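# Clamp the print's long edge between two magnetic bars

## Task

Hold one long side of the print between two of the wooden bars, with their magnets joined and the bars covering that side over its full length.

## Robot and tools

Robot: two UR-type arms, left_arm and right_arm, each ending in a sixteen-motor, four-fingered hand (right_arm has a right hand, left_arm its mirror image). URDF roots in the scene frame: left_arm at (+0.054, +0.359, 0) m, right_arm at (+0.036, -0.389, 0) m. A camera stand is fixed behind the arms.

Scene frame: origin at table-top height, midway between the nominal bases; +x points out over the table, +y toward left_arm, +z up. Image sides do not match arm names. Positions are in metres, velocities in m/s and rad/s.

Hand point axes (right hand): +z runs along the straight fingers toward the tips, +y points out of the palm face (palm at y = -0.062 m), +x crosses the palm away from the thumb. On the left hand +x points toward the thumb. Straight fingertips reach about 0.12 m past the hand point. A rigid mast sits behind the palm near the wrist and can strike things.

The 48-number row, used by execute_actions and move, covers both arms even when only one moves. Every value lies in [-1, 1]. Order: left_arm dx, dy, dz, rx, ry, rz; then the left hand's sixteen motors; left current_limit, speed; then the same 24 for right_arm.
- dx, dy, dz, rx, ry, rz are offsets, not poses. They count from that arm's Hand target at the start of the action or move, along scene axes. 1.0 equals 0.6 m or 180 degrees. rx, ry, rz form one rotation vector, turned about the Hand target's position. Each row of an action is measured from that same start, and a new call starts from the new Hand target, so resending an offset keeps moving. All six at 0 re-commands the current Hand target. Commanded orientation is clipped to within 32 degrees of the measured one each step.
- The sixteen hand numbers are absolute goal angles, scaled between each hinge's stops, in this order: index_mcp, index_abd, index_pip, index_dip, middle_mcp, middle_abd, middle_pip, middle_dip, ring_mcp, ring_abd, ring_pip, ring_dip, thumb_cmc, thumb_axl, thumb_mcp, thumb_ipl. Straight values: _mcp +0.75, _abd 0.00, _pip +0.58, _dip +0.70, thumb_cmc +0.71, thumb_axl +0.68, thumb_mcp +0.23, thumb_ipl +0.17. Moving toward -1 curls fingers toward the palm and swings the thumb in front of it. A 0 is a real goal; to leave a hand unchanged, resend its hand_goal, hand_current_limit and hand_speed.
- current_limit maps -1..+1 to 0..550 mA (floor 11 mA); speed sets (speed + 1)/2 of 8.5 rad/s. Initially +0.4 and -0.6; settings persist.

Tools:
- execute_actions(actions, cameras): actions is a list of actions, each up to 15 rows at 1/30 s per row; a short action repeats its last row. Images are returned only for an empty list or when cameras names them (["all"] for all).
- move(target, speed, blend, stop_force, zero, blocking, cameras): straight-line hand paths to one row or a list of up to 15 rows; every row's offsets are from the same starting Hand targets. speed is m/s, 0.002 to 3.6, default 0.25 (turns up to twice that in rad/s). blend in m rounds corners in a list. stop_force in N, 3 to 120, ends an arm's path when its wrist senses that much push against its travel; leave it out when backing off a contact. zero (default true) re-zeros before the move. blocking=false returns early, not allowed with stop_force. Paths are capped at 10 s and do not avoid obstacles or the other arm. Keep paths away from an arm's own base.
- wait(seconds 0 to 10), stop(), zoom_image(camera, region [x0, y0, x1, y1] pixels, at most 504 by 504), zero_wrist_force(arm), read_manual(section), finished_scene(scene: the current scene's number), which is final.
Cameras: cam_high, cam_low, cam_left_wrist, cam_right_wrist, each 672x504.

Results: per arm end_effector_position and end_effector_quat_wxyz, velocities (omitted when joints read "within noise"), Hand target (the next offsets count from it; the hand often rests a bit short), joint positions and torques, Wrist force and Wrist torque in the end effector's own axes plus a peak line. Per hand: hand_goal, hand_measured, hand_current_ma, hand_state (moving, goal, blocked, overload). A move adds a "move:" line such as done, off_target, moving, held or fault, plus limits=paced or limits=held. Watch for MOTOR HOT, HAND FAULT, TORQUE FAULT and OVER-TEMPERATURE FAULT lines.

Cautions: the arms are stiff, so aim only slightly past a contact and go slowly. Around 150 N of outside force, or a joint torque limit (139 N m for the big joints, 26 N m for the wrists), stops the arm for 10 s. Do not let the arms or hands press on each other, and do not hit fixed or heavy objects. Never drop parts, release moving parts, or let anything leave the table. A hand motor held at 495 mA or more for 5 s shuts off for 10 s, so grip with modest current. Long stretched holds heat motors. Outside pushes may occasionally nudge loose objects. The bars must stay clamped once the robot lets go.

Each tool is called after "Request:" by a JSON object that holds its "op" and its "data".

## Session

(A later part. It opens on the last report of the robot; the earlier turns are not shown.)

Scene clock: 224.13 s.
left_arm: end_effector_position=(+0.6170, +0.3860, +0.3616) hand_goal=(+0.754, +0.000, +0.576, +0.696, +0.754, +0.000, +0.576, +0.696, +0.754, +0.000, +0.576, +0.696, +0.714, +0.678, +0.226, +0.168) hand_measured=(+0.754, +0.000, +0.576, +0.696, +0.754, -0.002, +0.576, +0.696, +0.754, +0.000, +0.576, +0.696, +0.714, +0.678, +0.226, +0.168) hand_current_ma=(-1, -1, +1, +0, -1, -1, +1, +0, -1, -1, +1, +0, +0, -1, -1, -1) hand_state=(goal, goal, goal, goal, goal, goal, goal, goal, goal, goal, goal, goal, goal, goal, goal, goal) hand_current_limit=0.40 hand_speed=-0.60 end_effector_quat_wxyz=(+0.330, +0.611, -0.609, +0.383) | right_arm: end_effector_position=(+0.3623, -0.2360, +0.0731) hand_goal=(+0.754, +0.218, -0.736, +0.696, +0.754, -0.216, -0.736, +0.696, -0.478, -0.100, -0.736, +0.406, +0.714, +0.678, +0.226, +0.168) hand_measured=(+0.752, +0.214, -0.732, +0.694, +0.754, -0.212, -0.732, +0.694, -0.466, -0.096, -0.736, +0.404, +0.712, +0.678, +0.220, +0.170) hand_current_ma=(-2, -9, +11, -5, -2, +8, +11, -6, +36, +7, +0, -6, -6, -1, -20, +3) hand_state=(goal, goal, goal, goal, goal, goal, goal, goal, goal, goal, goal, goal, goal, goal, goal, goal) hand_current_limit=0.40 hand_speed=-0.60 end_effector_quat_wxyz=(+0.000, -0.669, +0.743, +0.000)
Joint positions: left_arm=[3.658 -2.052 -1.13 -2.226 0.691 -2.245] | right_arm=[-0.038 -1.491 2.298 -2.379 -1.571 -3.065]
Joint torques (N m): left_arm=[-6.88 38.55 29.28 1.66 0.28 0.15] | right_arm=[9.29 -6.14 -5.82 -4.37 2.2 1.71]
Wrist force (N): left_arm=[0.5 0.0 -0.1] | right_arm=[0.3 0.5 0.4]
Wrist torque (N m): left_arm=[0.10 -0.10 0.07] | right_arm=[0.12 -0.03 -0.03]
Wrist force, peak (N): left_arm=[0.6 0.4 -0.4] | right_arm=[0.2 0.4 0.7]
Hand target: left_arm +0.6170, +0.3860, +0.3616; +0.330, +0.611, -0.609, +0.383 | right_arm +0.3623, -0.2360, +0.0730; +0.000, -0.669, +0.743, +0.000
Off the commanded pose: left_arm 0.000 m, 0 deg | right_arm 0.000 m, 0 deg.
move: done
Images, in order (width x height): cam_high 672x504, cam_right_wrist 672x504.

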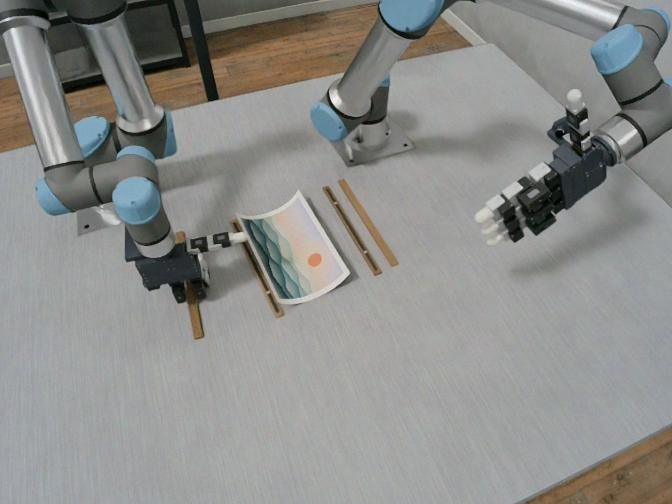

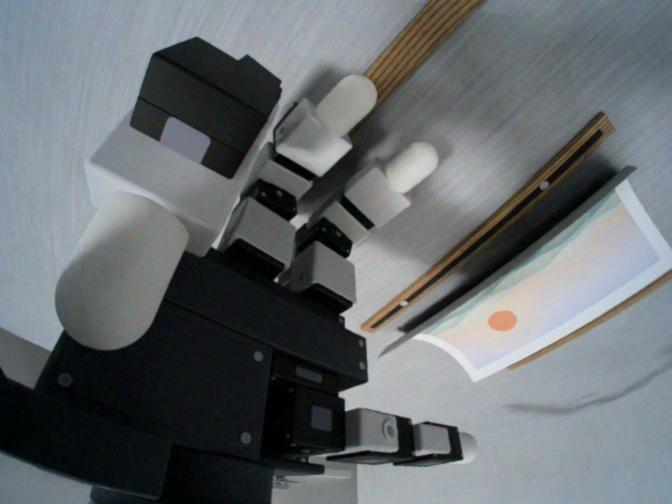

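Request:
{"op": "move", "data": {"target": [0,0,0,0,0,0,0.754,0,0.576,0.696,0.754,0,0.576,0.696,0.754,0,0.576,0.696,0.714,0.678,0.226,0.168,0.4,-0.6, 0,-0.0017,-0.0125,0,0,0,0.753,0.217,-0.737,0.696,0.753,-0.217,-0.737,0.696,-0.479,-0.1,-0.737,0.406,0.714,0.678,0.226,0.168,0.4,-0.6], "speed": 0.02, "stop_force": 4}}

Scene clock: 228.57 s.
left_arm: end_effector_position=(+0.6170, +0.3860, +0.3616) hand_goal=(+0.754, +0.000, +0.576, +0.696, +0.754, +0.000, +0.576, +0.696, +0.754, +0.000, +0.576, +0.696, +0.714, +0.678, +0.226, +0.168) hand_measured=(+0.754, +0.000, +0.576, +0.696, +0.754, -0.002, +0.576, +0.696, +0.754, +0.000, +0.576, +0.696, +0.714, +0.678, +0.226, +0.168) hand_current_ma=(-1, -1, +1, +0, -1, -1, +1, +0, -1, -1, +1, +0, +0, -1, -1, -1) hand_state=(goal, goal, goal, goal, goal, goal, goal, goal, goal, goal, goal, goal, goal, goal, goal, goal) hand_current_limit=0.40 hand_speed=-0.60 end_effector_quat_wxyz=(+0.330, +0.611, -0.609, +0.383) | right_arm: end_effector_position=(+0.3623, -0.2366, +0.0680) hand_goal=(+0.754, +0.218, -0.736, +0.696, +0.754, -0.216, -0.736, +0.696, -0.478, -0.100, -0.736, +0.406, +0.714, +0.678, +0.226, +0.168) hand_measured=(+0.754, +0.214, -0.732, +0.694, +0.746, -0.212, -0.746, +0.694, -0.466, -0.096, -0.736, +0.404, +0.712, +0.678, +0.220, +0.170) hand_current_ma=(-2, -9, +11, -5, -24, +8, -25, -6, +36, +7, +0, -6, -6, -1, -20, +3) hand_state=(goal, goal, goal, goal, goal, goal, goal, goal, goal, goal, goal, goal, goal, goal, goal, goal) hand_current_limit=0.40 hand_speed=-0.60 end_effector_quat_wxyz=(+0.000, -0.669, +0.743, +0.000)
Joint positions: left_arm=[3.658 -2.052 -1.13 -2.226 0.691 -2.245] | right_arm=[-0.04 -1.48 2.305 -2.396 -1.571 -3.066]
Joint torques (N m): left_arm=[-7.59 35.47 28.31 1.91 0.19 -0.15] | right_arm=[12.15 -33.18 -29.52 -0.36 1.98 2.55]
Wrist force (N): left_arm=[0.1 0.1 -0.4] | right_arm=[0.3 0.6 -0.5]
Wrist torque (N m): left_arm=[0.12 -0.06 0.04] | right_arm=[0.12 0.00 0.09]
Wrist force, peak (N): left_arm=[0.5 0.4 -0.4] | right_arm=[0.2 -1.3 -4.5]
Hand target: left_arm +0.6170, +0.3860, +0.3616; +0.330, +0.611, -0.609, +0.383 | right_arm +0.3623, -0.2366, +0.0680; +0.000, -0.669, +0.743, +0.000 (not the last commanded pose)
Off the commanded pose: left_arm 0.000 m, 0 deg | right_arm 0.003 m, 0 deg.
move: contact (right_arm)

Request:
{"op": "move", "data": {"target": [[0,0,0,0,0,0,0.754,0,0.576,0.696,0.754,0,0.576,0.696,0.754,0,0.576,0.696,0.714,0.678,0.226,0.168,0.4,-0.6, 0,0,0.01,0,0,0,0.753,0.217,-0.737,0.696,0.753,-0.217,-0.737,0.696,-0.479,-0.1,-0.737,0.406,0.714,0.678,0.226,0.168,0.4,-0.6],[0,0,0,0,0,0,0.754,0,0.576,0.696,0.754,0,0.576,0.696,0.754,0,0.576,0.696,0.714,0.678,0.226,0.168,0.4,-0.6, -0.0015,-0.0133,0.01,0,0,0,0.753,0.217,-0.737,0.696,0.753,-0.217,-0.737,0.696,-0.479,-0.1,-0.737,0.406,0.714,0.678,0.226,0.168,0.4,-0.6]], "speed": 0.05, "cameras": ["cam_high","cam_right_wrist"]}}

Request:
{"op": "zoom_image", "data": {"camera": "cam_high", "region": [160, 260, 220, 345]}}

Request:
{"op": "zoom_image", "data": {"camera": "cam_right_wrist", "region": [220, 0, 480, 260]}}

Scene clock: 238.23 s.
left_arm: end_effector_position=(+0.6170, +0.3860, +0.3616) hand_goal=(+0.754, +0.000, +0.576, +0.696, +0.754, +0.000, +0.576, +0.696, +0.754, +0.000, +0.576, +0.696, +0.714, +0.678, +0.226, +0.168) hand_measured=(+0.754, +0.000, +0.576, +0.696, +0.754, -0.002, +0.576, +0.696, +0.754, +0.000, +0.576, +0.696, +0.714, +0.678, +0.226, +0.168) hand_current_ma=(-1, -1, +1, +0, -1, -1, +1, +0, -1, -1, +1, +0, +0, -1, -1, -1) hand_state=(goal, goal, goal, goal, goal, goal, goal, goal, goal, goal, goal, goal, goal, goal, goal, goal) hand_current_limit=0.40 hand_speed=-0.60 end_effector_quat_wxyz=(+0.330, +0.611, -0.609, +0.383) | right_arm: end_effector_position=(+0.3614, -0.2445, +0.0740) hand_goal=(+0.754, +0.218, -0.736, +0.696, +0.754, -0.216, -0.736, +0.696, -0.478, -0.100, -0.736, +0.406, +0.714, +0.678, +0.226, +0.168) hand_measured=(+0.754, +0.214, -0.732, +0.694, +0.752, -0.212, -0.736, +0.694, -0.466, -0.096, -0.736, +0.404, +0.712, +0.678, +0.220, +0.170) hand_current_ma=(-2, -9, +11, -5, -2, +7, +0, -6, +36, +6, +0, -6, -6, -1, -20, +3) hand_state=(goal, goal, goal, goal, goal, goal, goal, goal, goal, goal, goal, goal, goal, goal, goal, goal) hand_current_limit=0.40 hand_speed=-0.60 end_effector_quat_wxyz=(+0.000, -0.669, +0.743, +0.000)
Joint positions: left_arm=[3.658 -2.052 -1.13 -2.226 0.691 -2.245] | right_arm=[-0.059 -1.5 2.306 -2.377 -1.571 -3.086]
Joint torques (N m): left_arm=[-7.61 39.3 27.83 1.77 0.15 0.11] | right_arm=[-11.27 -30.3 -5.56 -4.66 0.94 -2.26]
Wrist force (N): left_arm=[0.1 0.0 -0.2] | right_arm=[0.3 0.6 0.4]
Wrist torque (N m): left_arm=[0.10 -0.04 0.04] | right_arm=[0.14 -0.02 0.08]
Wrist force, peak (N): left_arm=[0.5 0.3 -0.5] | right_arm=[0.5 0.8 -0.4]
Hand target: left_arm +0.6170, +0.3860, +0.3616; +0.330, +0.611, -0.609, +0.383 | right_arm +0.3614, -0.2446, +0.0740; +0.000, -0.669, +0.743, +0.000
Off the commanded pose: left_arm 0.000 m, 0 deg | right_arm 0.000 m, 0 deg.
move: done
Images, in order (width x height): cam_high 672x504, cam_right_wrist 672x504.

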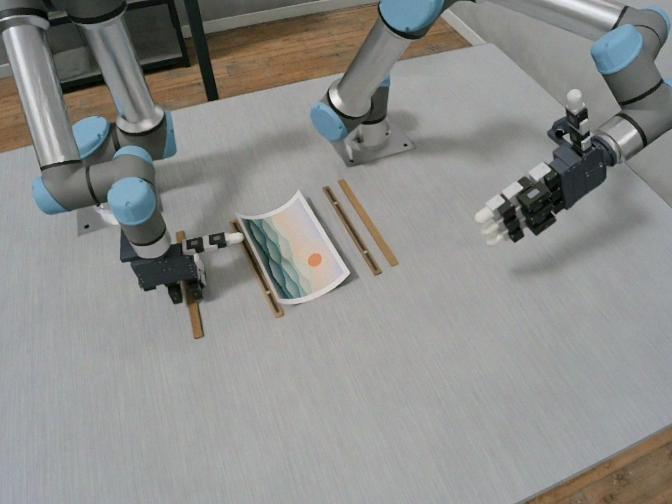

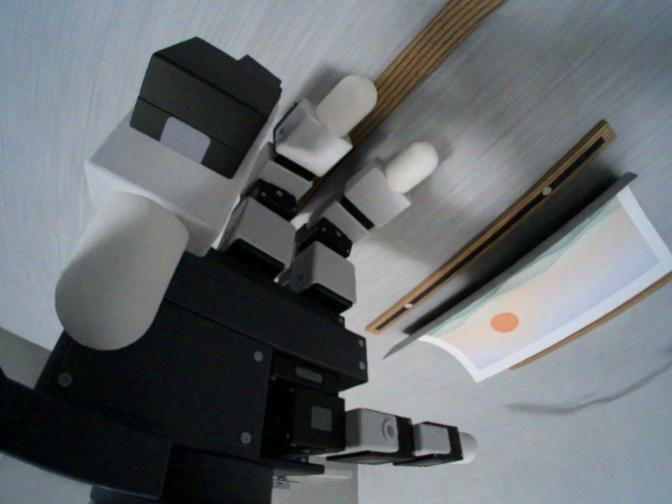

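Scaled by 5.929 from the camera's 672x504 image, which has a finer 960x720 frame.

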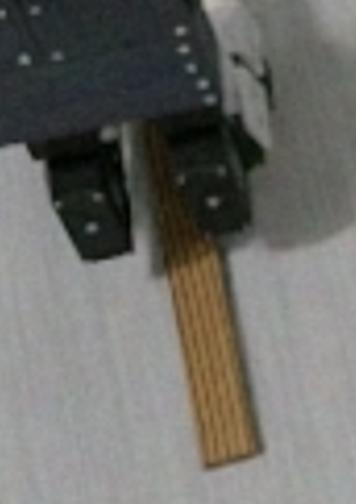

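Scaled by 1.938 from the camera's 672x504 image, which has a finer 960x720 frame.

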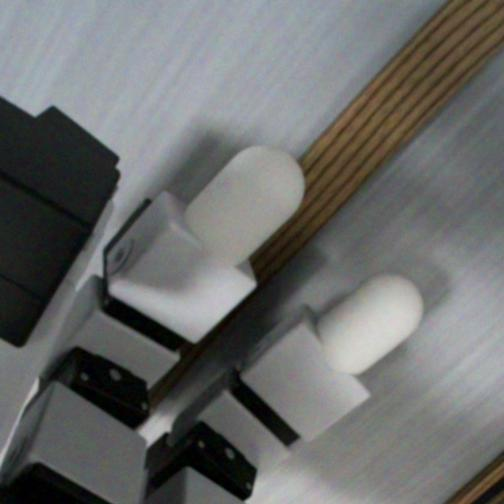

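Request:
{"op": "move", "data": {"target": [[0,0,0,0,0,0,0.754,0,0.576,0.696,0.754,0,0.576,0.696,0.754,0,0.576,0.696,0.714,0.678,0.226,0.168,0.4,-0.6, 0.0005,0.0055,0,0,0,-0.0194,0.753,0.217,-0.737,0.696,0.753,-0.217,-0.737,0.696,-0.479,-0.1,-0.737,0.406,0.714,0.678,0.226,0.168,0.4,-0.6]], "speed": 0.05}}

Request:
{"op": "move", "data": {"target": [0,0,0,0,0,0,0.754,0,0.576,0.696,0.754,0,0.576,0.696,0.754,0,0.576,0.696,0.714,0.678,0.226,0.168,0.4,-0.6, 0,0,-0.0142,0,0,0,0.753,0.217,-0.737,0.696,0.753,-0.217,-0.737,0.696,-0.479,-0.1,-0.737,0.406,0.714,0.678,0.226,0.168,0.4,-0.6], "speed": 0.015, "stop_force": 4, "cameras": ["cam_high","cam_right_wrist"]}}

Scene clock: 241.27 s.
left_arm: end_effector_position=(+0.6170, +0.3860, +0.3616) hand_goal=(+0.754, +0.000, +0.576, +0.696, +0.754, +0.000, +0.576, +0.696, +0.754, +0.000, +0.576, +0.696, +0.714, +0.678, +0.226, +0.168) hand_measured=(+0.754, +0.000, +0.576, +0.696, +0.754, -0.002, +0.576, +0.696, +0.754, +0.000, +0.576, +0.696, +0.714, +0.678, +0.226, +0.168) hand_current_ma=(-1, -1, +1, +0, -1, -1, +1, +0, -1, -1, +1, +0, +0, -1, -1, -1) hand_state=(goal, goal, goal, goal, goal, goal, goal, goal, goal, goal, goal, goal, goal, goal, goal, goal) hand_current_limit=0.40 hand_speed=-0.60 end_effector_quat_wxyz=(+0.330, +0.611, -0.609, +0.383) | right_arm: end_effector_position=(+0.3617, -0.2413, +0.0741) hand_goal=(+0.754, +0.218, -0.736, +0.696, +0.754, -0.216, -0.736, +0.696, -0.478, -0.100, -0.736, +0.406, +0.714, +0.678, +0.226, +0.168) hand_measured=(+0.754, +0.214, -0.732, +0.694, +0.752, -0.212, -0.736, +0.694, -0.466, -0.096, -0.736, +0.404, +0.712, +0.678, +0.220, +0.170) hand_current_ma=(-2, -9, +11, -5, -2, +7, +0, -6, +36, +6, +0, -6, -6, -1, -20, +3) hand_state=(goal, goal, goal, goal, goal, goal, goal, goal, goal, goal, goal, goal, goal, goal, goal, goal) hand_current_limit=0.40 hand_speed=-0.60 end_effector_quat_wxyz=(+0.000, -0.646, +0.763, +0.000)
Joint positions: left_arm=[3.658 -2.052 -1.13 -2.226 0.691 -2.245] | right_arm=[-0.064 -1.505 2.311 -2.377 -1.571 -3.03]
Joint torques (N m): left_arm=[-9.33 37.6 26.73 1.86 0.32 0.1] | right_arm=[-11.59 -31.53 -5.1 -4.55 1.1 2.55]
Wrist force (N): left_arm=[0.4 0.1 0.0] | right_arm=[0.3 0.5 0.4]
Wrist torque (N m): left_arm=[0.09 -0.08 0.06] | right_arm=[0.11 -0.03 -0.03]
Wrist force, peak (N): left_arm=[0.5 0.1 -0.6] | right_arm=[0.3 0.6 0.5]
Hand target: left_arm +0.6170, +0.3860, +0.3616; +0.330, +0.611, -0.609, +0.383 | right_arm +0.3617, -0.2413, +0.0740; +0.000, -0.646, +0.763, +0.000
Off the commanded pose: left_arm 0.000 m, 0 deg | right_arm 0.000 m, 0 deg.
move: done

Scene clock: 242.77 s.
left_arm: end_effector_position=(+0.6170, +0.3860, +0.3616) hand_goal=(+0.754, +0.000, +0.576, +0.696, +0.754, +0.000, +0.576, +0.696, +0.754, +0.000, +0.576, +0.696, +0.714, +0.678, +0.226, +0.168) hand_measured=(+0.754, +0.000, +0.576, +0.696, +0.754, -0.002, +0.576, +0.696, +0.754, +0.000, +0.576, +0.696, +0.714, +0.678, +0.226, +0.168) hand_current_ma=(-1, -1, +1, +0, -1, -1, +1, +0, -1, -1, +1, +0, +0, -1, -1, -1) hand_state=(goal, goal, goal, goal, goal, goal, goal, goal, goal, goal, goal, goal, goal, goal, goal, goal) hand_current_limit=0.40 hand_speed=-0.60 end_effector_quat_wxyz=(+0.330, +0.611, -0.609, +0.383) | right_arm: end_effector_position=(+0.3617, -0.2413, +0.0655) hand_goal=(+0.754, +0.218, -0.736, +0.696, +0.754, -0.216, -0.736, +0.696, -0.478, -0.100, -0.736, +0.406, +0.714, +0.678, +0.226, +0.168) hand_measured=(+0.754, +0.214, -0.732, +0.694, +0.752, -0.212, -0.736, +0.694, -0.466, -0.096, -0.736, +0.404, +0.712, +0.678, +0.220, +0.170) hand_current_ma=(-2, -9, +11, -5, -2, +7, +0, -6, +36, +6, +0, -6, -6, -1, -20, +3) hand_state=(goal, goal, goal, goal, goal, goal, goal, goal, goal, goal, goal, goal, goal, goal, goal, goal) hand_current_limit=0.40 hand_speed=-0.60 end_effector_quat_wxyz=(+0.000, -0.646, +0.763, +0.000)
Joint positions: left_arm=[3.658 -2.052 -1.13 -2.226 0.691 -2.245] | right_arm=[-0.064 -1.485 2.321 -2.407 -1.571 -3.03]
Joint torques (N m): left_arm=[-8.66 36.46 29.53 1.92 0.27 -0.21] | right_arm=[-10.68 -6.75 -5.4 -4.36 -2.14 2.71]
Wrist force (N): left_arm=[0.1 0.2 -0.2] | right_arm=[0.1 0.5 0.4]
Wrist torque (N m): left_arm=[0.12 -0.05 0.03] | right_arm=[0.11 -0.01 -0.04]
Wrist force, peak (N): left_arm=[0.4 0.4 -0.4] | right_arm=[0.3 0.2 0.7]
Hand target: left_arm +0.6170, +0.3860, +0.3616; +0.330, +0.611, -0.609, +0.383 | right_arm +0.3617, -0.2413, +0.0655; +0.000, -0.646, +0.763, +0.000
Off the commanded pose: left_arm 0.000 m, 0 deg | right_arm 0.000 m, 0 deg.
move: done
Images, in order (width x height): cam_high 672x504, cam_right_wrist 672x504.

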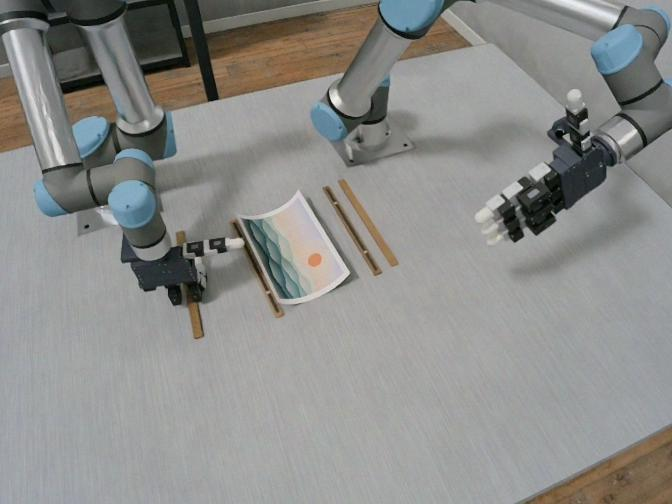

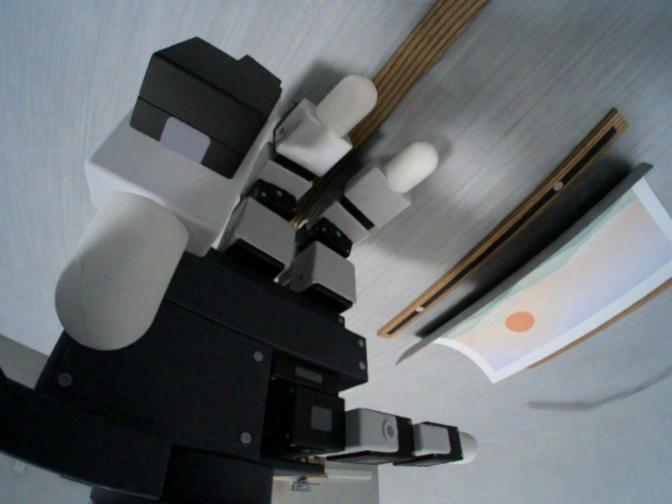

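Request:
{"op": "move", "data": {"target": [0,0,0,0,0,0,0.754,0,0.576,0.696,0.754,0,0.576,0.696,0.754,0,0.576,0.696,0.714,0.678,0.226,0.168,0.4,-0.6, 0,0,-0.001,0,0,0,0.753,0.13,-0.737,0.696,0.753,-0.13,-0.737,0.696,-0.479,-0.1,-0.737,0.406,0.714,0.678,0.226,0.168,0.4,-0.95], "speed": 0.02}}

Request:
{"op": "move", "data": {"target": [0,0,0,0,0,0,0.754,0,0.576,0.696,0.754,0,0.576,0.696,0.754,0,0.576,0.696,0.714,0.678,0.226,0.168,0.4,-0.6, 0,0,-0.001,0,0,0,0.753,0.083,-0.737,0.696,0.753,-0.083,-0.737,0.696,-0.479,-0.1,-0.737,0.406,0.714,0.678,0.226,0.168,0.4,-0.95], "speed": 0.02}}

Scene clock: 244.70 s.
left_arm: end_effector_position=(+0.6170, +0.3860, +0.3616) hand_goal=(+0.754, +0.000, +0.576, +0.696, +0.754, +0.000, +0.576, +0.696, +0.754, +0.000, +0.576, +0.696, +0.714, +0.678, +0.226, +0.168) hand_measured=(+0.754, +0.000, +0.576, +0.696, +0.754, -0.002, +0.576, +0.696, +0.754, +0.000, +0.576, +0.696, +0.714, +0.678, +0.226, +0.168) hand_current_ma=(-1, -1, +1, +0, -1, -1, +1, +0, -1, -1, +1, +0, +0, -1, -1, -1) hand_state=(goal, goal, goal, goal, goal, goal, goal, goal, goal, goal, goal, goal, goal, goal, goal, goal) hand_current_limit=0.40 hand_speed=-0.60 end_effector_quat_wxyz=(+0.330, +0.611, -0.609, +0.383) | right_arm: end_effector_position=(+0.3617, -0.2413, +0.0649) hand_goal=(+0.754, +0.130, -0.736, +0.696, +0.754, -0.130, -0.736, +0.696, -0.478, -0.100, -0.736, +0.406, +0.714, +0.678, +0.226, +0.168) hand_measured=(+0.754, +0.134, -0.732, +0.694, +0.752, -0.132, -0.736, +0.694, -0.466, -0.096, -0.736, +0.404, +0.712, +0.678, +0.220, +0.170) hand_current_ma=(-2, +6, +11, -5, -2, -5, +0, -6, +36, +6, +0, -6, -6, -1, -20, +3) hand_state=(goal, goal, goal, goal, goal, goal, goal, goal, goal, goal, goal, goal, goal, goal, goal, goal) hand_current_limit=0.40 hand_speed=-0.95 end_effector_quat_wxyz=(+0.000, -0.646, +0.763, +0.000)
Joint positions: left_arm=[3.658 -2.052 -1.13 -2.226 0.691 -2.245] | right_arm=[-0.064 -1.484 2.321 -2.409 -1.571 -3.03]
Joint torques (N m): left_arm=[-7.17 37.49 27.89 1.83 0.18 -0.07] | right_arm=[-4.74 -6.98 -5.4 -4.52 -2.18 2.62]
Wrist force (N): left_arm=[0.4 0.2 -0.1] | right_arm=[0.1 0.6 0.4]
Wrist torque (N m): left_arm=[0.11 -0.08 0.06] | right_arm=[0.12 0.01 -0.05]
Wrist force, peak (N): left_arm=[0.4 0.1 -0.5] | right_arm=[0.4 0.6 0.5]
Hand target: left_arm +0.6170, +0.3860, +0.3616; +0.330, +0.611, -0.609, +0.383 | right_arm +0.3617, -0.2413, +0.0649; +0.000, -0.646, +0.763, +0.000
Off the commanded pose: left_arm 0.000 m, 0 deg | right_arm 0.000 m, 0 deg.
move: done

Scene clock: 245.40 s.
left_arm: end_effector_position=(+0.6170, +0.3860, +0.3616) hand_goal=(+0.754, +0.000, +0.576, +0.696, +0.754, +0.000, +0.576, +0.696, +0.754, +0.000, +0.576, +0.696, +0.714, +0.678, +0.226, +0.168) hand_measured=(+0.754, +0.000, +0.576, +0.696, +0.754, -0.002, +0.576, +0.696, +0.754, +0.000, +0.576, +0.696, +0.714, +0.678, +0.226, +0.168) hand_current_ma=(-1, -1, +1, +0, -1, -1, +1, +0, -1, -1, +1, +0, +0, -1, -1, -1) hand_state=(goal, goal, goal, goal, goal, goal, goal, goal, goal, goal, goal, goal, goal, goal, goal, goal) hand_current_limit=0.40 hand_speed=-0.60 end_effector_quat_wxyz=(+0.330, +0.611, -0.609, +0.383) | right_arm: end_effector_position=(+0.3617, -0.2413, +0.0643) hand_goal=(+0.754, +0.084, -0.736, +0.696, +0.754, -0.082, -0.736, +0.696, -0.478, -0.100, -0.736, +0.406, +0.714, +0.678, +0.226, +0.168) hand_measured=(+0.754, +0.088, -0.732, +0.694, +0.752, -0.086, -0.736, +0.694, -0.466, -0.096, -0.736, +0.404, +0.712, +0.678, +0.220, +0.170) hand_current_ma=(-2, +6, +11, -5, -2, -7, +0, -6, +36, +6, +0, -6, -6, -1, -20, +3) hand_state=(goal, goal, goal, goal, goal, goal, goal, goal, goal, goal, goal, goal, goal, goal, goal, goal) hand_current_limit=0.40 hand_speed=-0.95 end_effector_quat_wxyz=(+0.000, -0.646, +0.763, +0.000)
Joint positions: left_arm=[3.658 -2.052 -1.13 -2.226 0.691 -2.245] | right_arm=[-0.064 -1.483 2.322 -2.411 -1.571 -3.03]
Joint torques (N m): left_arm=[-8.01 36.65 29.37 1.88 0.08 0.02] | right_arm=[-3.15 -5.68 -4.37 -4.28 -2.08 2.43]
Wrist force (N): left_arm=[0.2 -0.1 -0.4] | right_arm=[0.4 0.3 0.2]
Wrist torque (N m): left_arm=[0.10 -0.07 0.05] | right_arm=[0.09 -0.02 -0.03]
Wrist force, peak (N): left_arm=[0.6 0.0 -0.4] | right_arm=[0.3 0.5 0.6]
Hand target: left_arm +0.6170, +0.3860, +0.3616; +0.330, +0.611, -0.609, +0.383 | right_arm +0.3617, -0.2413, +0.0643; +0.000, -0.646, +0.763, +0.000
Off the commanded pose: left_arm 0.000 m, 0 deg | right_arm 0.000 m, 0 deg.
move: done

Request:
{"op": "move", "data": {"target": [0,0,0,0,0,0,0.754,0,0.576,0.696,0.754,0,0.576,0.696,0.754,0,0.576,0.696,0.714,0.678,0.226,0.168,0.4,-0.6, 0,0,-0.001,0,0,0,0.753,0.04,-0.737,0.696,0.753,-0.04,-0.737,0.696,-0.479,-0.1,-0.737,0.406,0.714,0.678,0.226,0.168,0.4,-0.96], "speed": 0.02}}

Request:
{"op": "move", "data": {"target": [0,0,0,0,0,0,0.754,0,0.576,0.696,0.754,0,0.576,0.696,0.754,0,0.576,0.696,0.714,0.678,0.226,0.168,0.4,-0.6, 0,0,-0.001,0,0,0,0.753,0.0,-0.737,0.696,0.753,0.0,-0.737,0.696,-0.479,-0.1,-0.737,0.406,0.714,0.678,0.226,0.168,0.4,-0.96], "speed": 0.02, "cameras": ["cam_high","cam_right_wrist"]}}

Scene clock: 246.60 s.
left_arm: end_effector_position=(+0.6170, +0.3860, +0.3616) hand_goal=(+0.754, +0.000, +0.576, +0.696, +0.754, +0.000, +0.576, +0.696, +0.754, +0.000, +0.576, +0.696, +0.714, +0.678, +0.226, +0.168) hand_measured=(+0.754, +0.000, +0.576, +0.696, +0.754, -0.002, +0.576, +0.696, +0.754, +0.000, +0.576, +0.696, +0.714, +0.678, +0.226, +0.168) hand_current_ma=(-1, -1, +1, +0, -1, -1, +1, +0, -1, -1, +1, +0, +0, -1, -1, -1) hand_state=(goal, goal, goal, goal, goal, goal, goal, goal, goal, goal, goal, goal, goal, goal, goal, goal) hand_current_limit=0.40 hand_speed=-0.60 end_effector_quat_wxyz=(+0.330, +0.611, -0.609, +0.383) | right_arm: end_effector_position=(+0.3617, -0.2413, +0.0637) hand_goal=(+0.754, +0.040, -0.736, +0.696, +0.754, -0.040, -0.736, +0.696, -0.478, -0.100, -0.736, +0.406, +0.714, +0.678, +0.226, +0.168) hand_measured=(+0.754, +0.046, -0.732, +0.694, +0.754, -0.046, -0.736, +0.694, -0.466, -0.096, -0.736, +0.404, +0.712, +0.678, +0.220, +0.170) hand_current_ma=(-2, +13, +11, -5, -2, -12, +0, -6, +36, +6, +0, -6, -6, -1, -20, +3) hand_state=(goal, goal, goal, goal, goal, goal, goal, goal, goal, goal, goal, goal, goal, goal, goal, goal) hand_current_limit=0.40 hand_speed=-0.96 end_effector_quat_wxyz=(+0.000, -0.646, +0.763, +0.000)
Joint positions: left_arm=[3.658 -2.052 -1.13 -2.226 0.691 -2.245] | right_arm=[-0.064 -1.481 2.323 -2.413 -1.571 -3.03]
Joint torques (N m): left_arm=[-6.92 37.21 29.25 1.7 0.12 0.12] | right_arm=[0.21 -7.22 -5.66 -4.48 -2.05 2.58]
Wrist force (N): left_arm=[0.2 -0.3 0.0] | right_arm=[0.3 0.3 0.1]
Wrist torque (N m): left_arm=[0.04 -0.05 0.05] | right_arm=[0.10 -0.03 -0.05]
Wrist force, peak (N): left_arm=[0.5 0.1 -0.5] | right_arm=[0.5 0.4 0.5]
Hand target: left_arm +0.6170, +0.3860, +0.3616; +0.330, +0.611, -0.609, +0.383 | right_arm +0.3617, -0.2413, +0.0637; +0.000, -0.646, +0.763, +0.000
Off the commanded pose: left_arm 0.000 m, 0 deg | right_arm 0.000 m, 0 deg.
move: done

Scene clock: 247.30 s.
left_arm: end_effector_position=(+0.6170, +0.3860, +0.3616) hand_goal=(+0.754, +0.000, +0.576, +0.696, +0.754, +0.000, +0.576, +0.696, +0.754, +0.000, +0.576, +0.696, +0.714, +0.678, +0.226, +0.168) hand_measured=(+0.754, +0.000, +0.576, +0.696, +0.754, -0.002, +0.576, +0.696, +0.754, +0.000, +0.576, +0.696, +0.714, +0.678, +0.226, +0.168) hand_current_ma=(-1, -1, +1, +0, -1, -1, +1, +0, -1, -1, +1, +0, +0, -1, -1, -1) hand_state=(goal, goal, goal, goal, goal, goal, goal, goal, goal, goal, goal, goal, goal, goal, goal, goal) hand_current_limit=0.40 hand_speed=-0.60 end_effector_quat_wxyz=(+0.330, +0.611, -0.609, +0.383) | right_arm: end_effector_position=(+0.3617, -0.2413, +0.0631) hand_goal=(+0.754, +0.000, -0.736, +0.696, +0.754, +0.000, -0.736, +0.696, -0.478, -0.100, -0.736, +0.406, +0.714, +0.678, +0.226, +0.168) hand_measured=(+0.754, +0.008, -0.732, +0.694, +0.754, -0.008, -0.736, +0.694, -0.466, -0.096, -0.736, +0.404, +0.712, +0.678, +0.220, +0.170) hand_current_ma=(+1, +21, +11, -5, -2, -19, +0, -6, +36, +6, +0, -6, -6, -1, -20, +3) hand_state=(goal, goal, goal, goal, goal, goal, goal, goal, goal, goal, goal, goal, goal, goal, goal, goal) hand_current_limit=0.40 hand_speed=-0.96 end_effector_quat_wxyz=(+0.000, -0.646, +0.763, +0.000)
Joint positions: left_arm=[3.658 -2.052 -1.13 -2.226 0.691 -2.245] | right_arm=[-0.064 -1.48 2.323 -2.415 -1.571 -3.03]
Joint torques (N m): left_arm=[-8.5 37.53 28.39 2.17 0.11 -0.15] | right_arm=[1.34 -6.43 -4.35 -4.64 -2.25 2.45]
Wrist force (N): left_arm=[0.2 0.3 -0.3] | right_arm=[0.2 0.4 -0.2]
Wrist torque (N m): left_arm=[0.14 -0.06 0.04] | right_arm=[0.14 0.00 -0.06]
Wrist force, peak (N): left_arm=[0.6 -0.1 -0.3] | right_arm=[0.1 0.5 0.5]
Hand target: left_arm +0.6170, +0.3860, +0.3616; +0.330, +0.611, -0.609, +0.383 | right_arm +0.3617, -0.2413, +0.0631; +0.000, -0.646, +0.763, +0.000
Off the commanded pose: left_arm 0.000 m, 0 deg | right_arm 0.000 m, 0 deg.
move: done
Images, in order (width x height): cam_high 672x504, cam_right_wrist 672x504.

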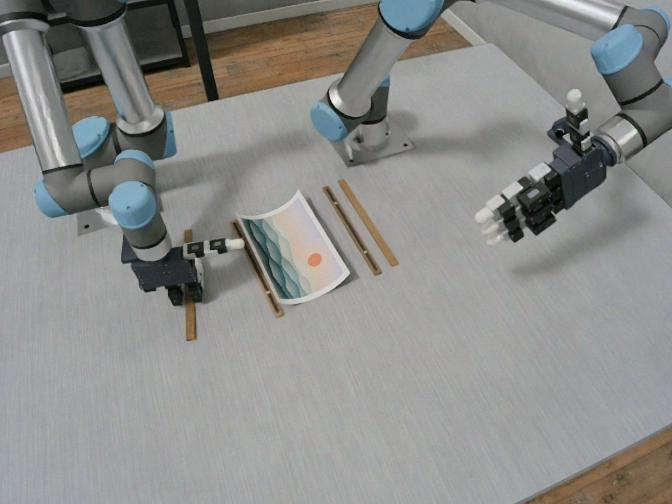

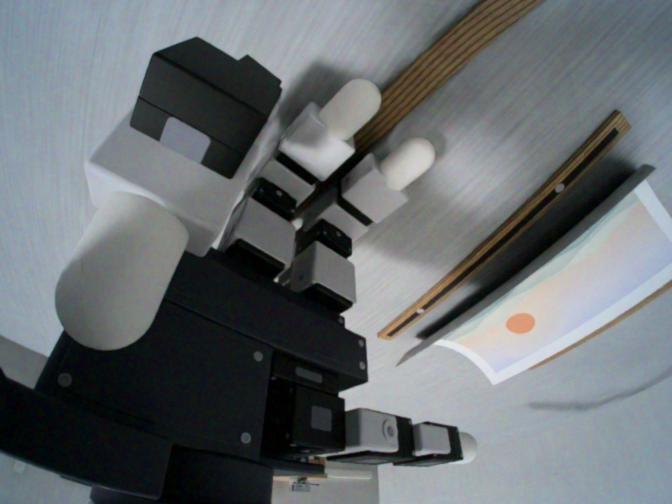

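Request:
{"op": "zoom_image", "data": {"camera": "cam_right_wrist", "region": [230, 60, 450, 260]}}

Request:
{"op": "zoom_image", "data": {"camera": "cam_high", "region": [150, 225, 230, 345]}}

Scaled by 2.291 from the camera's 672x504 image, which has a finer 960x720 frame.

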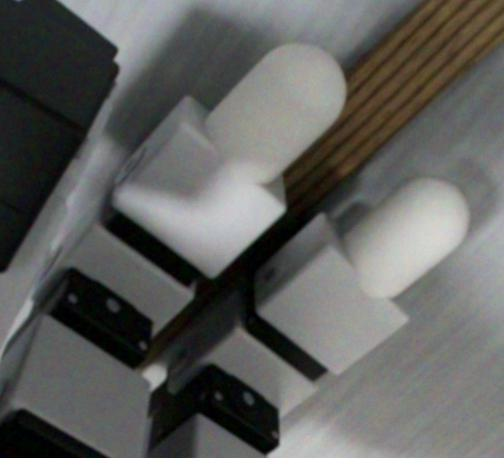

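Scaled by 4.200 from the camera's 672x504 image, which has a finer 960x720 frame.

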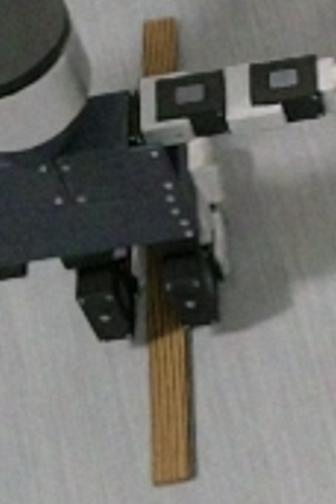

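Request:
{"op": "move", "data": {"target": [0,0,0,0,0,0,0.754,0,0.576,0.696,0.754,0,0.576,0.696,0.754,0,0.576,0.696,0.714,0.678,0.226,0.168,0.4,-0.6, 0,0,-0.0008,0,0,0,0.753,-0.03,-0.737,0.696,0.753,0.03,-0.737,0.696,-0.479,-0.1,-0.737,0.406,0.714,0.678,0.226,0.168,0.4,-0.96], "speed": 0.02}}

Request:
{"op": "move", "data": {"target": [0,0,0,0,0,0,0.754,0,0.576,0.696,0.754,0,0.576,0.696,0.754,0,0.576,0.696,0.714,0.678,0.226,0.168,0.4,-0.6, 0,0,-0.0005,0,0,0,0.753,-0.06,-0.737,0.696,0.753,0.06,-0.737,0.696,-0.479,-0.1,-0.737,0.406,0.714,0.678,0.226,0.168,0.4,-0.96], "speed": 0.02, "cameras": ["cam_high","cam_right_wrist"]}}

Request:
{"op": "zoom_image", "data": {"camera": "cam_right_wrist", "region": [230, 60, 450, 260]}}

Request:
{"op": "zoom_image", "data": {"camera": "cam_high", "region": [150, 225, 230, 345]}}

Scene clock: 256.60 s.
left_arm: end_effector_position=(+0.6170, +0.3860, +0.3616) hand_goal=(+0.754, +0.000, +0.576, +0.696, +0.754, +0.000, +0.576, +0.696, +0.754, +0.000, +0.576, +0.696, +0.714, +0.678, +0.226, +0.168) hand_measured=(+0.754, +0.000, +0.576, +0.696, +0.754, -0.002, +0.576, +0.696, +0.754, +0.000, +0.576, +0.696, +0.714, +0.678, +0.226, +0.168) hand_current_ma=(-1, -1, +1, +0, -1, -1, +1, +0, -1, -1, +1, +0, +0, -1, -1, -1) hand_state=(goal, goal, goal, goal, goal, goal, goal, goal, goal, goal, goal, goal, goal, goal, goal, goal) hand_current_limit=0.40 hand_speed=-0.60 end_effector_quat_wxyz=(+0.330, +0.611, -0.609, +0.383) | right_arm: end_effector_position=(+0.3617, -0.2413, +0.0627) hand_goal=(+0.754, -0.030, -0.736, +0.696, +0.754, +0.030, -0.736, +0.696, -0.478, -0.100, -0.736, +0.406, +0.714, +0.678, +0.226, +0.168) hand_measured=(+0.756, +0.004, -0.736, +0.694, +0.752, -0.004, -0.738, +0.694, -0.466, -0.096, -0.736, +0.404, +0.712, +0.678, +0.220, +0.170) hand_current_ma=(+3, +99, +0, -5, -3, -99, -4, -6, +36, +6, +0, -6, -6, -1, -20, +3) hand_state=(goal, blocked, goal, goal, goal, blocked, goal, goal, goal, goal, goal, goal, goal, goal, goal, goal) hand_current_limit=0.40 hand_speed=-0.96 end_effector_quat_wxyz=(+0.000, -0.646, +0.763, +0.000)
Joint positions: left_arm=[3.658 -2.052 -1.13 -2.226 0.691 -2.245] | right_arm=[-0.064 -1.479 2.324 -2.416 -1.571 -3.03]
Joint torques (N m): left_arm=[-6.81 37.46 27.6 2.04 0.02 0.08] | right_arm=[10.04 -5.8 -4.16 -4.24 -1.91 2.31]
Wrist force (N): left_arm=[0.3 0.1 -0.4] | right_arm=[0.2 -0.3 -1.8]
Wrist torque (N m): left_arm=[0.13 -0.08 0.05] | right_arm=[0.19 -0.02 -0.05]
Wrist force, peak (N): left_arm=[0.5 0.2 -0.5] | right_arm=[0.2 -0.3 -2.0]
Hand target: left_arm +0.6170, +0.3860, +0.3616; +0.330, +0.611, -0.609, +0.383 | right_arm +0.3617, -0.2413, +0.0626; +0.000, -0.646, +0.763, +0.000
Off the commanded pose: left_arm 0.000 m, 0 deg | right_arm 0.000 m, 0 deg.
move: done

Scene clock: 257.30 s.
left_arm: end_effector_position=(+0.6170, +0.3860, +0.3616) hand_goal=(+0.754, +0.000, +0.576, +0.696, +0.754, +0.000, +0.576, +0.696, +0.754, +0.000, +0.576, +0.696, +0.714, +0.678, +0.226, +0.168) hand_measured=(+0.754, +0.000, +0.576, +0.696, +0.754, -0.002, +0.576, +0.696, +0.754, +0.000, +0.576, +0.696, +0.714, +0.678, +0.226, +0.168) hand_current_ma=(-1, -1, +1, +0, -1, -1, +1, +0, -1, -1, +1, +0, +0, -1, -1, -1) hand_state=(goal, goal, goal, goal, goal, goal, goal, goal, goal, goal, goal, goal, goal, goal, goal, goal) hand_current_limit=0.40 hand_speed=-0.60 end_effector_quat_wxyz=(+0.330, +0.611, -0.609, +0.383) | right_arm: end_effector_position=(+0.3617, -0.2413, +0.0624) hand_goal=(+0.754, -0.060, -0.736, +0.696, +0.754, +0.060, -0.736, +0.696, -0.478, -0.100, -0.736, +0.406, +0.714, +0.678, +0.226, +0.168) hand_measured=(+0.754, +0.002, -0.740, +0.694, +0.752, +0.000, -0.742, +0.694, -0.466, -0.096, -0.736, +0.404, +0.712, +0.678, +0.220, +0.170) hand_current_ma=(+2, +199, -10, -5, -5, -196, -15, -6, +36, +6, +0, -6, -6, -1, -20, +3) hand_state=(goal, blocked, goal, goal, goal, blocked, goal, goal, goal, goal, goal, goal, goal, goal, goal, goal) hand_current_limit=0.40 hand_speed=-0.96 end_effector_quat_wxyz=(+0.000, -0.646, +0.763, +0.000)
Joint positions: left_arm=[3.658 -2.052 -1.13 -2.226 0.691 -2.245] | right_arm=[-0.064 -1.478 2.324 -2.418 -1.571 -3.03]
Joint torques (N m): left_arm=[-8.25 38.44 28.79 1.63 0.16 -0.01] | right_arm=[9.92 -5.53 -3.16 -3.94 -1.81 2.46]
Wrist force (N): left_arm=[-0.1 0.0 -0.2] | right_arm=[0.2 -0.7 -3.2]
Wrist torque (N m): left_arm=[0.09 -0.03 0.03] | right_arm=[0.29 -0.02 -0.05]
Wrist force, peak (N): left_arm=[0.4 -0.2 -0.4] | right_arm=[0.4 -1.1 -4.5]
Hand target: left_arm +0.6170, +0.3860, +0.3616; +0.330, +0.611, -0.609, +0.383 | right_arm +0.3617, -0.2413, +0.0623; +0.000, -0.646, +0.763, +0.000
Off the commanded pose: left_arm 0.000 m, 0 deg | right_arm 0.000 m, 0 deg.
move: done
Images, in order (width x height): cam_high 672x504, cam_right_wrist 672x504.

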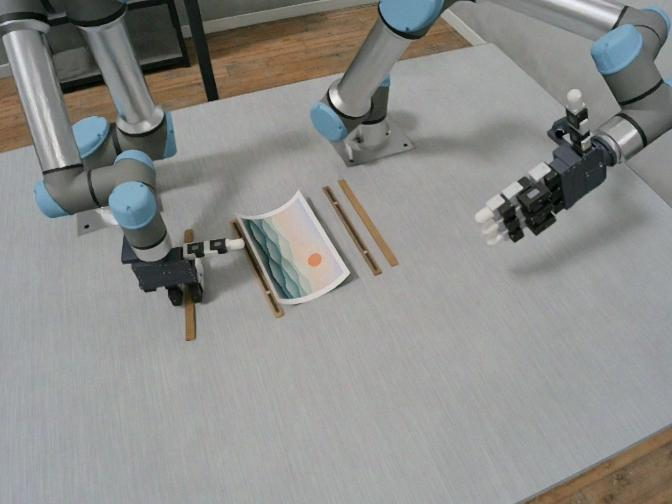

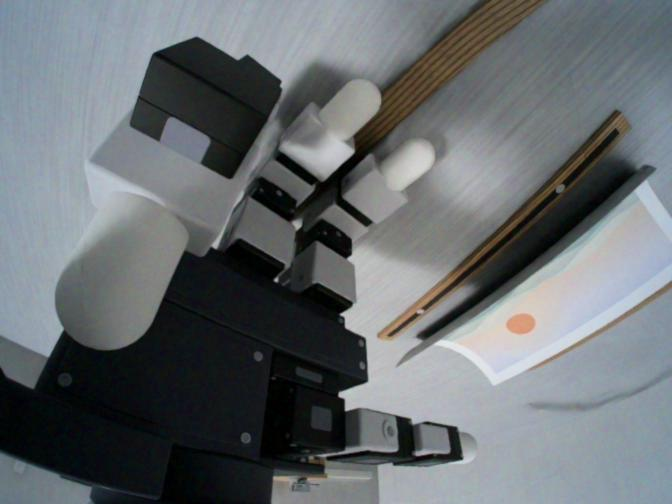

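Scaled by 2.291 from the camera's 672x504 image, which has a finer 960x720 frame.

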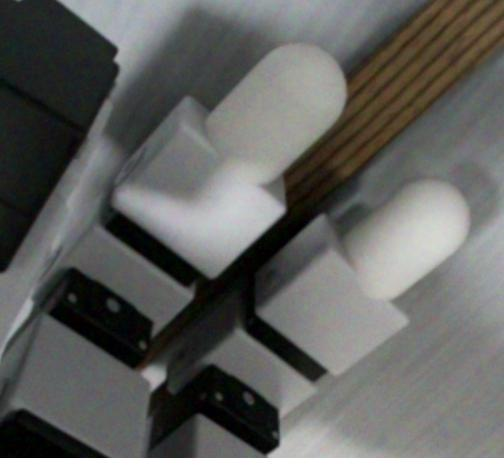

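Scaled by 4.200 from the camera's 672x504 image, which has a finer 960x720 frame.

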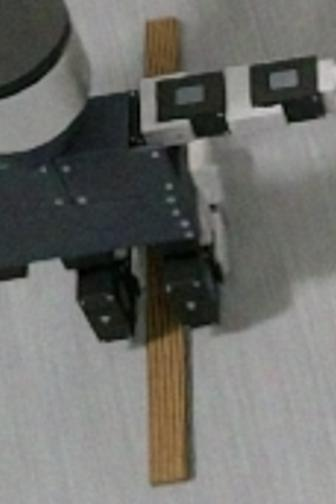

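Request:
{"op": "move", "data": {"target": [0,0,0,0,0,0,0.754,0,0.576,0.696,0.754,0,0.576,0.696,0.754,0,0.576,0.696,0.714,0.678,0.226,0.168,0.4,-0.6, 0,0,0.0005,0,0,0,0.753,-0.105,-0.737,0.696,0.753,0.105,-0.737,0.696,-0.479,-0.1,-0.737,0.406,0.714,0.678,0.226,0.168,0.4,-0.96], "speed": 0.02}}

Request:
{"op": "move", "data": {"target": [0,0,0,0,0,0,0.754,0,0.576,0.696,0.754,0,0.576,0.696,0.754,0,0.576,0.696,0.714,0.678,0.226,0.168,0.4,-0.6, 0,0,0.025,0,0,0,0.753,-0.105,-0.737,0.696,0.753,0.105,-0.737,0.696,-0.479,-0.1,-0.737,0.406,0.714,0.678,0.226,0.168,0.4,-0.96], "speed": 0.02, "cameras": ["cam_high","cam_right_wrist"]}}

Request:
{"op": "zoom_image", "data": {"camera": "cam_right_wrist", "region": [230, 60, 450, 260]}}

Request:
{"op": "zoom_image", "data": {"camera": "cam_high", "region": [150, 225, 230, 345]}}

Scene clock: 259.37 s.
left_arm: end_effector_position=(+0.6170, +0.3860, +0.3616) hand_goal=(+0.754, +0.000, +0.576, +0.696, +0.754, +0.000, +0.576, +0.696, +0.754, +0.000, +0.576, +0.696, +0.714, +0.678, +0.226, +0.168) hand_measured=(+0.754, +0.000, +0.576, +0.696, +0.754, -0.002, +0.576, +0.696, +0.754, +0.000, +0.576, +0.696, +0.714, +0.678, +0.226, +0.168) hand_current_ma=(-1, -1, +1, +0, -1, -1, +1, +0, -1, -1, +1, +0, +0, -1, -1, -1) hand_state=(goal, goal, goal, goal, goal, goal, goal, goal, goal, goal, goal, goal, goal, goal, goal, goal) hand_current_limit=0.40 hand_speed=-0.60 end_effector_quat_wxyz=(+0.330, +0.611, -0.609, +0.383) | right_arm: end_effector_position=(+0.3617, -0.2413, +0.0626) hand_goal=(+0.754, -0.104, -0.736, +0.696, +0.754, +0.106, -0.736, +0.696, -0.478, -0.100, -0.736, +0.406, +0.714, +0.678, +0.226, +0.168) hand_measured=(+0.754, -0.002, -0.738, +0.694, +0.752, +0.004, -0.740, +0.694, -0.466, -0.096, -0.736, +0.404, +0.712, +0.678, +0.220, +0.170) hand_current_ma=(+1, +361, -6, -5, -5, -359, -10, -6, +36, +6, +0, -6, -6, -1, -20, +3) hand_state=(goal, blocked, goal, goal, goal, blocked, goal, goal, goal, goal, goal, goal, goal, goal, goal, goal) hand_current_limit=0.40 hand_speed=-0.96 end_effector_quat_wxyz=(+0.000, -0.646, +0.763, +0.000)
Joint positions: left_arm=[3.658 -2.052 -1.13 -2.226 0.691 -2.245] | right_arm=[-0.064 -1.479 2.324 -2.417 -1.571 -3.03]
Joint torques (N m): left_arm=[-8.54 39.37 27.97 1.67 0.53 -0.04] | right_arm=[9.79 -32.28 -29.11 -0.36 -1.87 2.31]
Wrist force (N): left_arm=[0.2 -0.2 -0.4] | right_arm=[0.1 0.3 0.5]
Wrist torque (N m): left_arm=[0.09 -0.07 0.05] | right_arm=[0.05 -0.01 -0.05]
Wrist force, peak (N): left_arm=[0.4 -0.3 -0.5] | right_arm=[0.1 -0.6 -3.6]
Hand target: left_arm +0.6170, +0.3860, +0.3616; +0.330, +0.611, -0.609, +0.383 | right_arm +0.3617, -0.2413, +0.0626; +0.000, -0.646, +0.763, +0.000
Off the commanded pose: left_arm 0.000 m, 0 deg | right_arm 0.000 m, 0 deg.
move: done

Scene clock: 260.50 s.
left_arm: end_effector_position=(+0.6170, +0.3860, +0.3616) hand_goal=(+0.754, +0.000, +0.576, +0.696, +0.754, +0.000, +0.576, +0.696, +0.754, +0.000, +0.576, +0.696, +0.714, +0.678, +0.226, +0.168) hand_measured=(+0.754, +0.000, +0.576, +0.696, +0.754, -0.002, +0.576, +0.696, +0.754, +0.000, +0.576, +0.696, +0.714, +0.678, +0.226, +0.168) hand_current_ma=(-1, -1, +1, +0, -1, -1, +1, +0, -1, -1, +1, +0, +0, -1, -1, -1) hand_state=(goal, goal, goal, goal, goal, goal, goal, goal, goal, goal, goal, goal, goal, goal, goal, goal) hand_current_limit=0.40 hand_speed=-0.60 end_effector_quat_wxyz=(+0.330, +0.611, -0.609, +0.383) | right_arm: end_effector_position=(+0.3617, -0.2413, +0.0776) hand_goal=(+0.754, -0.104, -0.736, +0.696, +0.754, +0.106, -0.736, +0.696, -0.478, -0.100, -0.736, +0.406, +0.714, +0.678, +0.226, +0.168) hand_measured=(+0.756, -0.002, -0.734, +0.694, +0.752, +0.004, -0.736, +0.694, -0.466, -0.096, -0.736, +0.404, +0.712, +0.678, +0.220, +0.170) hand_current_ma=(+3, +361, +3, -5, -4, -359, +0, -6, +36, +6, +0, -6, -6, -1, -20, +3) hand_state=(goal, blocked, goal, goal, goal, blocked, goal, goal, goal, goal, goal, goal, goal, goal, goal, goal) hand_current_limit=0.40 hand_speed=-0.96 end_effector_quat_wxyz=(+0.000, -0.646, +0.763, +0.000)
Joint positions: left_arm=[3.658 -2.052 -1.13 -2.226 0.691 -2.245] | right_arm=[-0.064 -1.513 2.307 -2.365 -1.571 -3.03]
Joint torques (N m): left_arm=[-7.71 38.39 28.62 1.77 0.17 0.09] | right_arm=[8.77 -30.24 -30.21 -0.53 -1.14 2.14]
Wrist force (N): left_arm=[0.5 -0.1 -0.2] | right_arm=[0.2 0.5 0.8]
Wrist torque (N m): left_arm=[0.09 -0.09 0.07] | right_arm=[0.10 -0.02 -0.04]
Wrist force, peak (N): left_arm=[0.4 0.3 -0.4] | right_arm=[0.1 0.4 1.0]
Hand target: left_arm +0.6170, +0.3860, +0.3616; +0.330, +0.611, -0.609, +0.383 | right_arm +0.3617, -0.2413, +0.0776; +0.000, -0.646, +0.763, +0.000
Off the commanded pose: left_arm 0.000 m, 0 deg | right_arm 0.000 m, 0 deg.
move: done
Images, in order (width x height): cam_high 672x504, cam_right_wrist 672x504.

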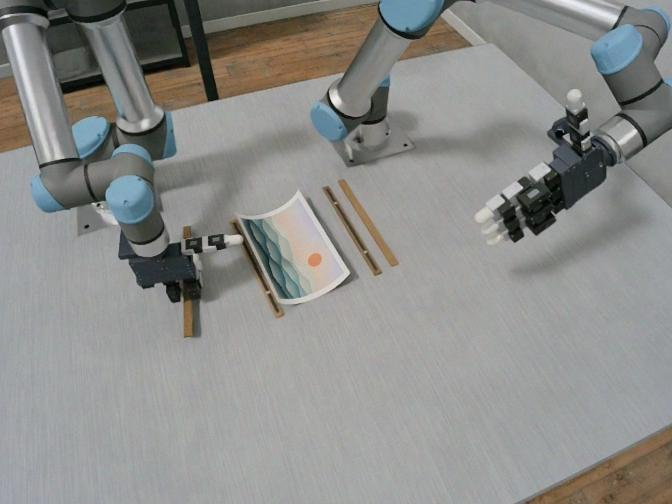

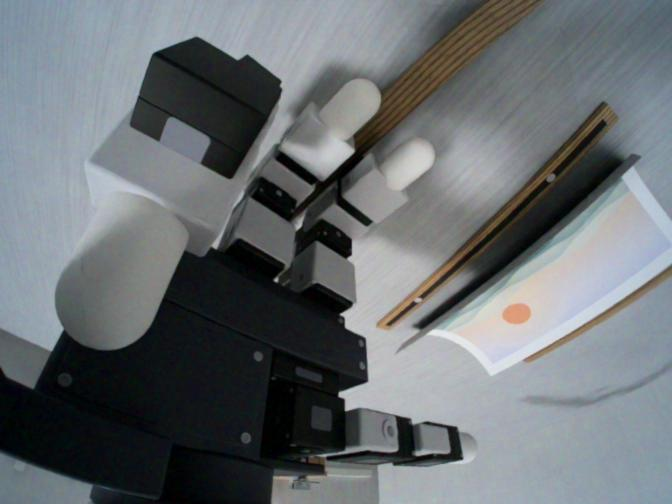

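Scaled by 2.291 from the camera's 672x504 image, which has a finer 960x720 frame.

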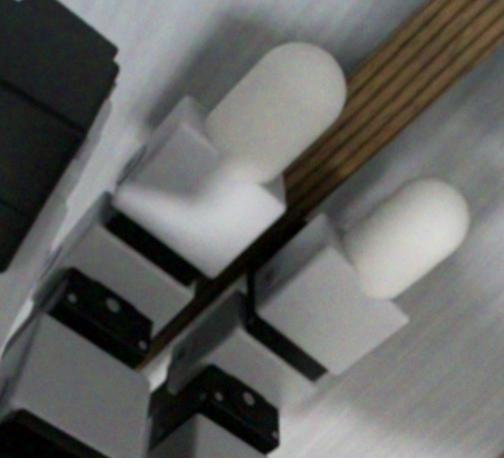

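Scaled by 4.200 from the camera's 672x504 image, which has a finer 960x720 frame.

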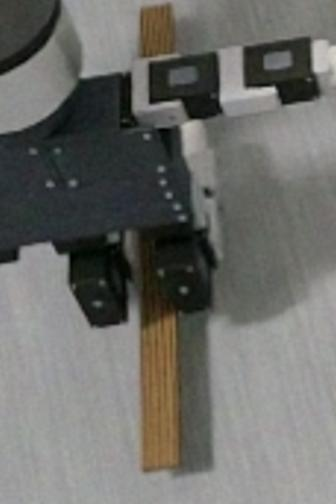

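Request:
{"op": "move", "data": {"target": [0,0,0,0,0,0,0.754,0,0.576,0.696,0.754,0,0.576,0.696,0.754,0,0.576,0.696,0.714,0.678,0.226,0.168,0.4,-0.6, 0,0,0.45,0,0,0,0.753,-0.105,-0.737,0.696,0.753,0.105,-0.737,0.696,-0.479,-0.1,-0.737,0.406,0.714,0.678,0.85,0.6,0.4,-0.9], "speed": 0.12, "cameras": ["cam_high","cam_low","cam_right_wrist"]}}

Request:
{"op": "zoom_image", "data": {"camera": "cam_low", "region": [300, 60, 500, 260]}}

Scene clock: 268.90 s.
left_arm: end_effector_position=(+0.6170, +0.3860, +0.3616) hand_goal=(+0.754, +0.000, +0.576, +0.696, +0.754, +0.000, +0.576, +0.696, +0.754, +0.000, +0.576, +0.696, +0.714, +0.678, +0.226, +0.168) hand_measured=(+0.754, +0.000, +0.576, +0.696, +0.754, -0.002, +0.576, +0.696, +0.754, +0.000, +0.576, +0.696, +0.714, +0.678, +0.226, +0.168) hand_current_ma=(-1, -1, +1, +0, -1, -1, +1, +0, -1, -1, +1, +0, +0, -1, -1, -1) hand_state=(goal, goal, goal, goal, goal, goal, goal, goal, goal, goal, goal, goal, goal, goal, goal, goal) hand_current_limit=0.40 hand_speed=-0.60 end_effector_quat_wxyz=(+0.330, +0.611, -0.609, +0.383) | right_arm: end_effector_position=(+0.3617, -0.2413, +0.3476) hand_goal=(+0.754, -0.104, -0.736, +0.696, +0.754, +0.106, -0.736, +0.696, -0.478, -0.100, -0.736, +0.406, +0.714, +0.678, +0.850, +0.600) hand_measured=(+0.756, -0.002, -0.734, +0.694, +0.752, +0.004, -0.736, +0.694, -0.466, -0.096, -0.736, +0.404, +0.712, +0.678, +0.844, +0.598) hand_current_ma=(+4, +361, +4, -5, -3, -359, +1, -6, +36, +6, +0, -6, -6, -1, -21, -7) hand_state=(goal, blocked, goal, goal, goal, blocked, goal, goal, goal, goal, goal, goal, goal, goal, goal, goal) hand_current_limit=0.40 hand_speed=-0.90 end_effector_quat_wxyz=(+0.000, -0.646, +0.763, +0.000)
Joint positions: left_arm=[3.658 -2.052 -1.13 -2.226 0.691 -2.245] | right_arm=[-0.064 -1.791 1.791 -1.571 -1.571 -3.03]
Joint torques (N m): left_arm=[-7.22 37.77 27.65 1.9 0.38 0.17] | right_arm=[-12.21 0.11 -36.29 -0.07 -2.47 -2.02]
Wrist force (N): left_arm=[0.3 0.1 -0.2] | right_arm=[0.0 0.4 0.7]
Wrist torque (N m): left_arm=[0.10 -0.07 0.05] | right_arm=[0.10 0.00 -0.02]
Wrist force, peak (N): left_arm=[0.6 0.1 -0.7] | right_arm=[0.3 0.5 1.5]
Hand target: left_arm +0.6170, +0.3860, +0.3616; +0.330, +0.611, -0.609, +0.383 | right_arm +0.3617, -0.2413, +0.3476; +0.000, -0.646, +0.763, +0.000
Off the commanded pose: left_arm 0.000 m, 0 deg | right_arm 0.000 m, 0 deg.
move: done
Images, in order (width x height): cam_high 672x504, cam_low 672x504, cam_right_wrist 672x504.

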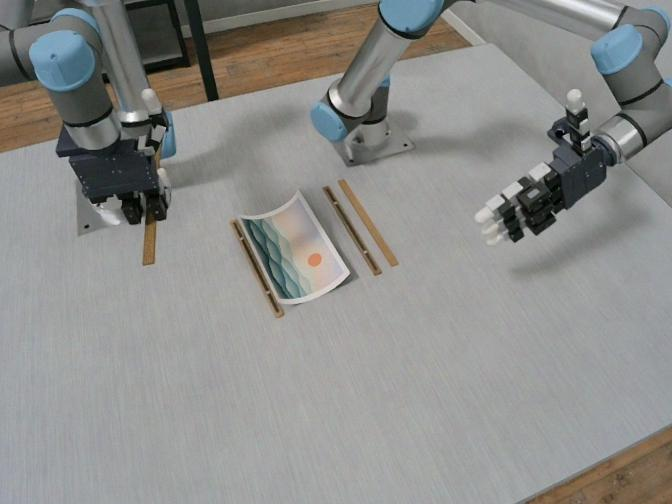

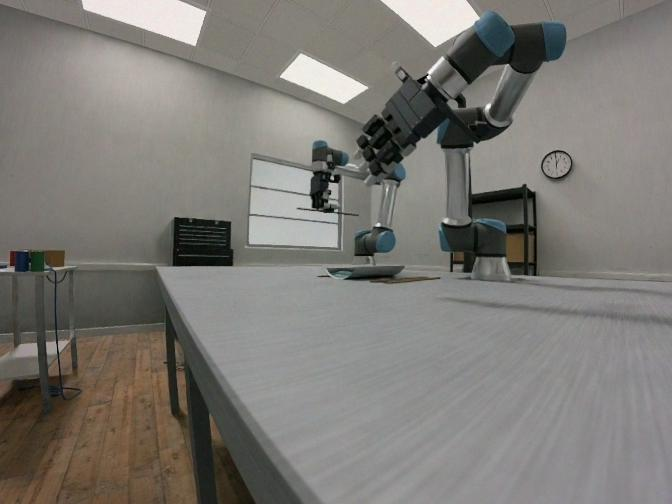

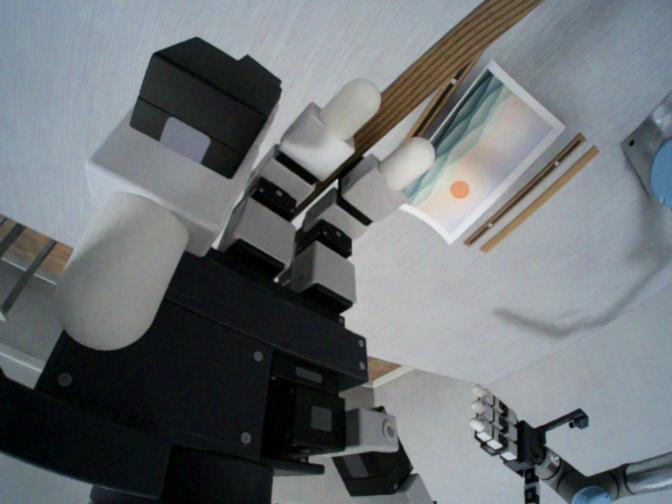

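Scaled by 2.520 from the camera's 672x504 image, which has a finer 960x720 frame.

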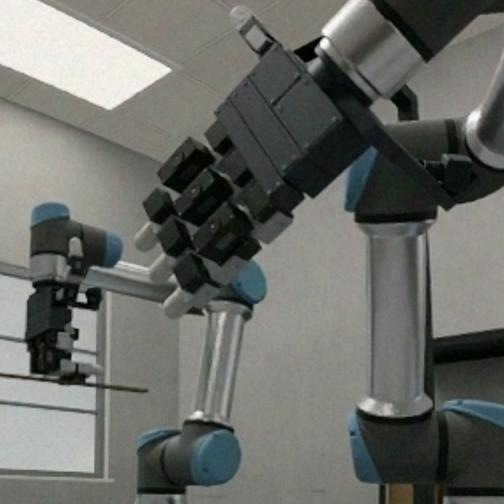

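Request:
{"op": "zoom_image", "data": {"camera": "cam_low", "region": [285, 185, 375, 235]}}

Scaled by 5.600 from the camera's 672x504 image, which has a finer 960x720 frame.

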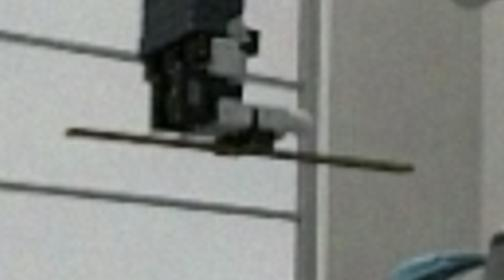

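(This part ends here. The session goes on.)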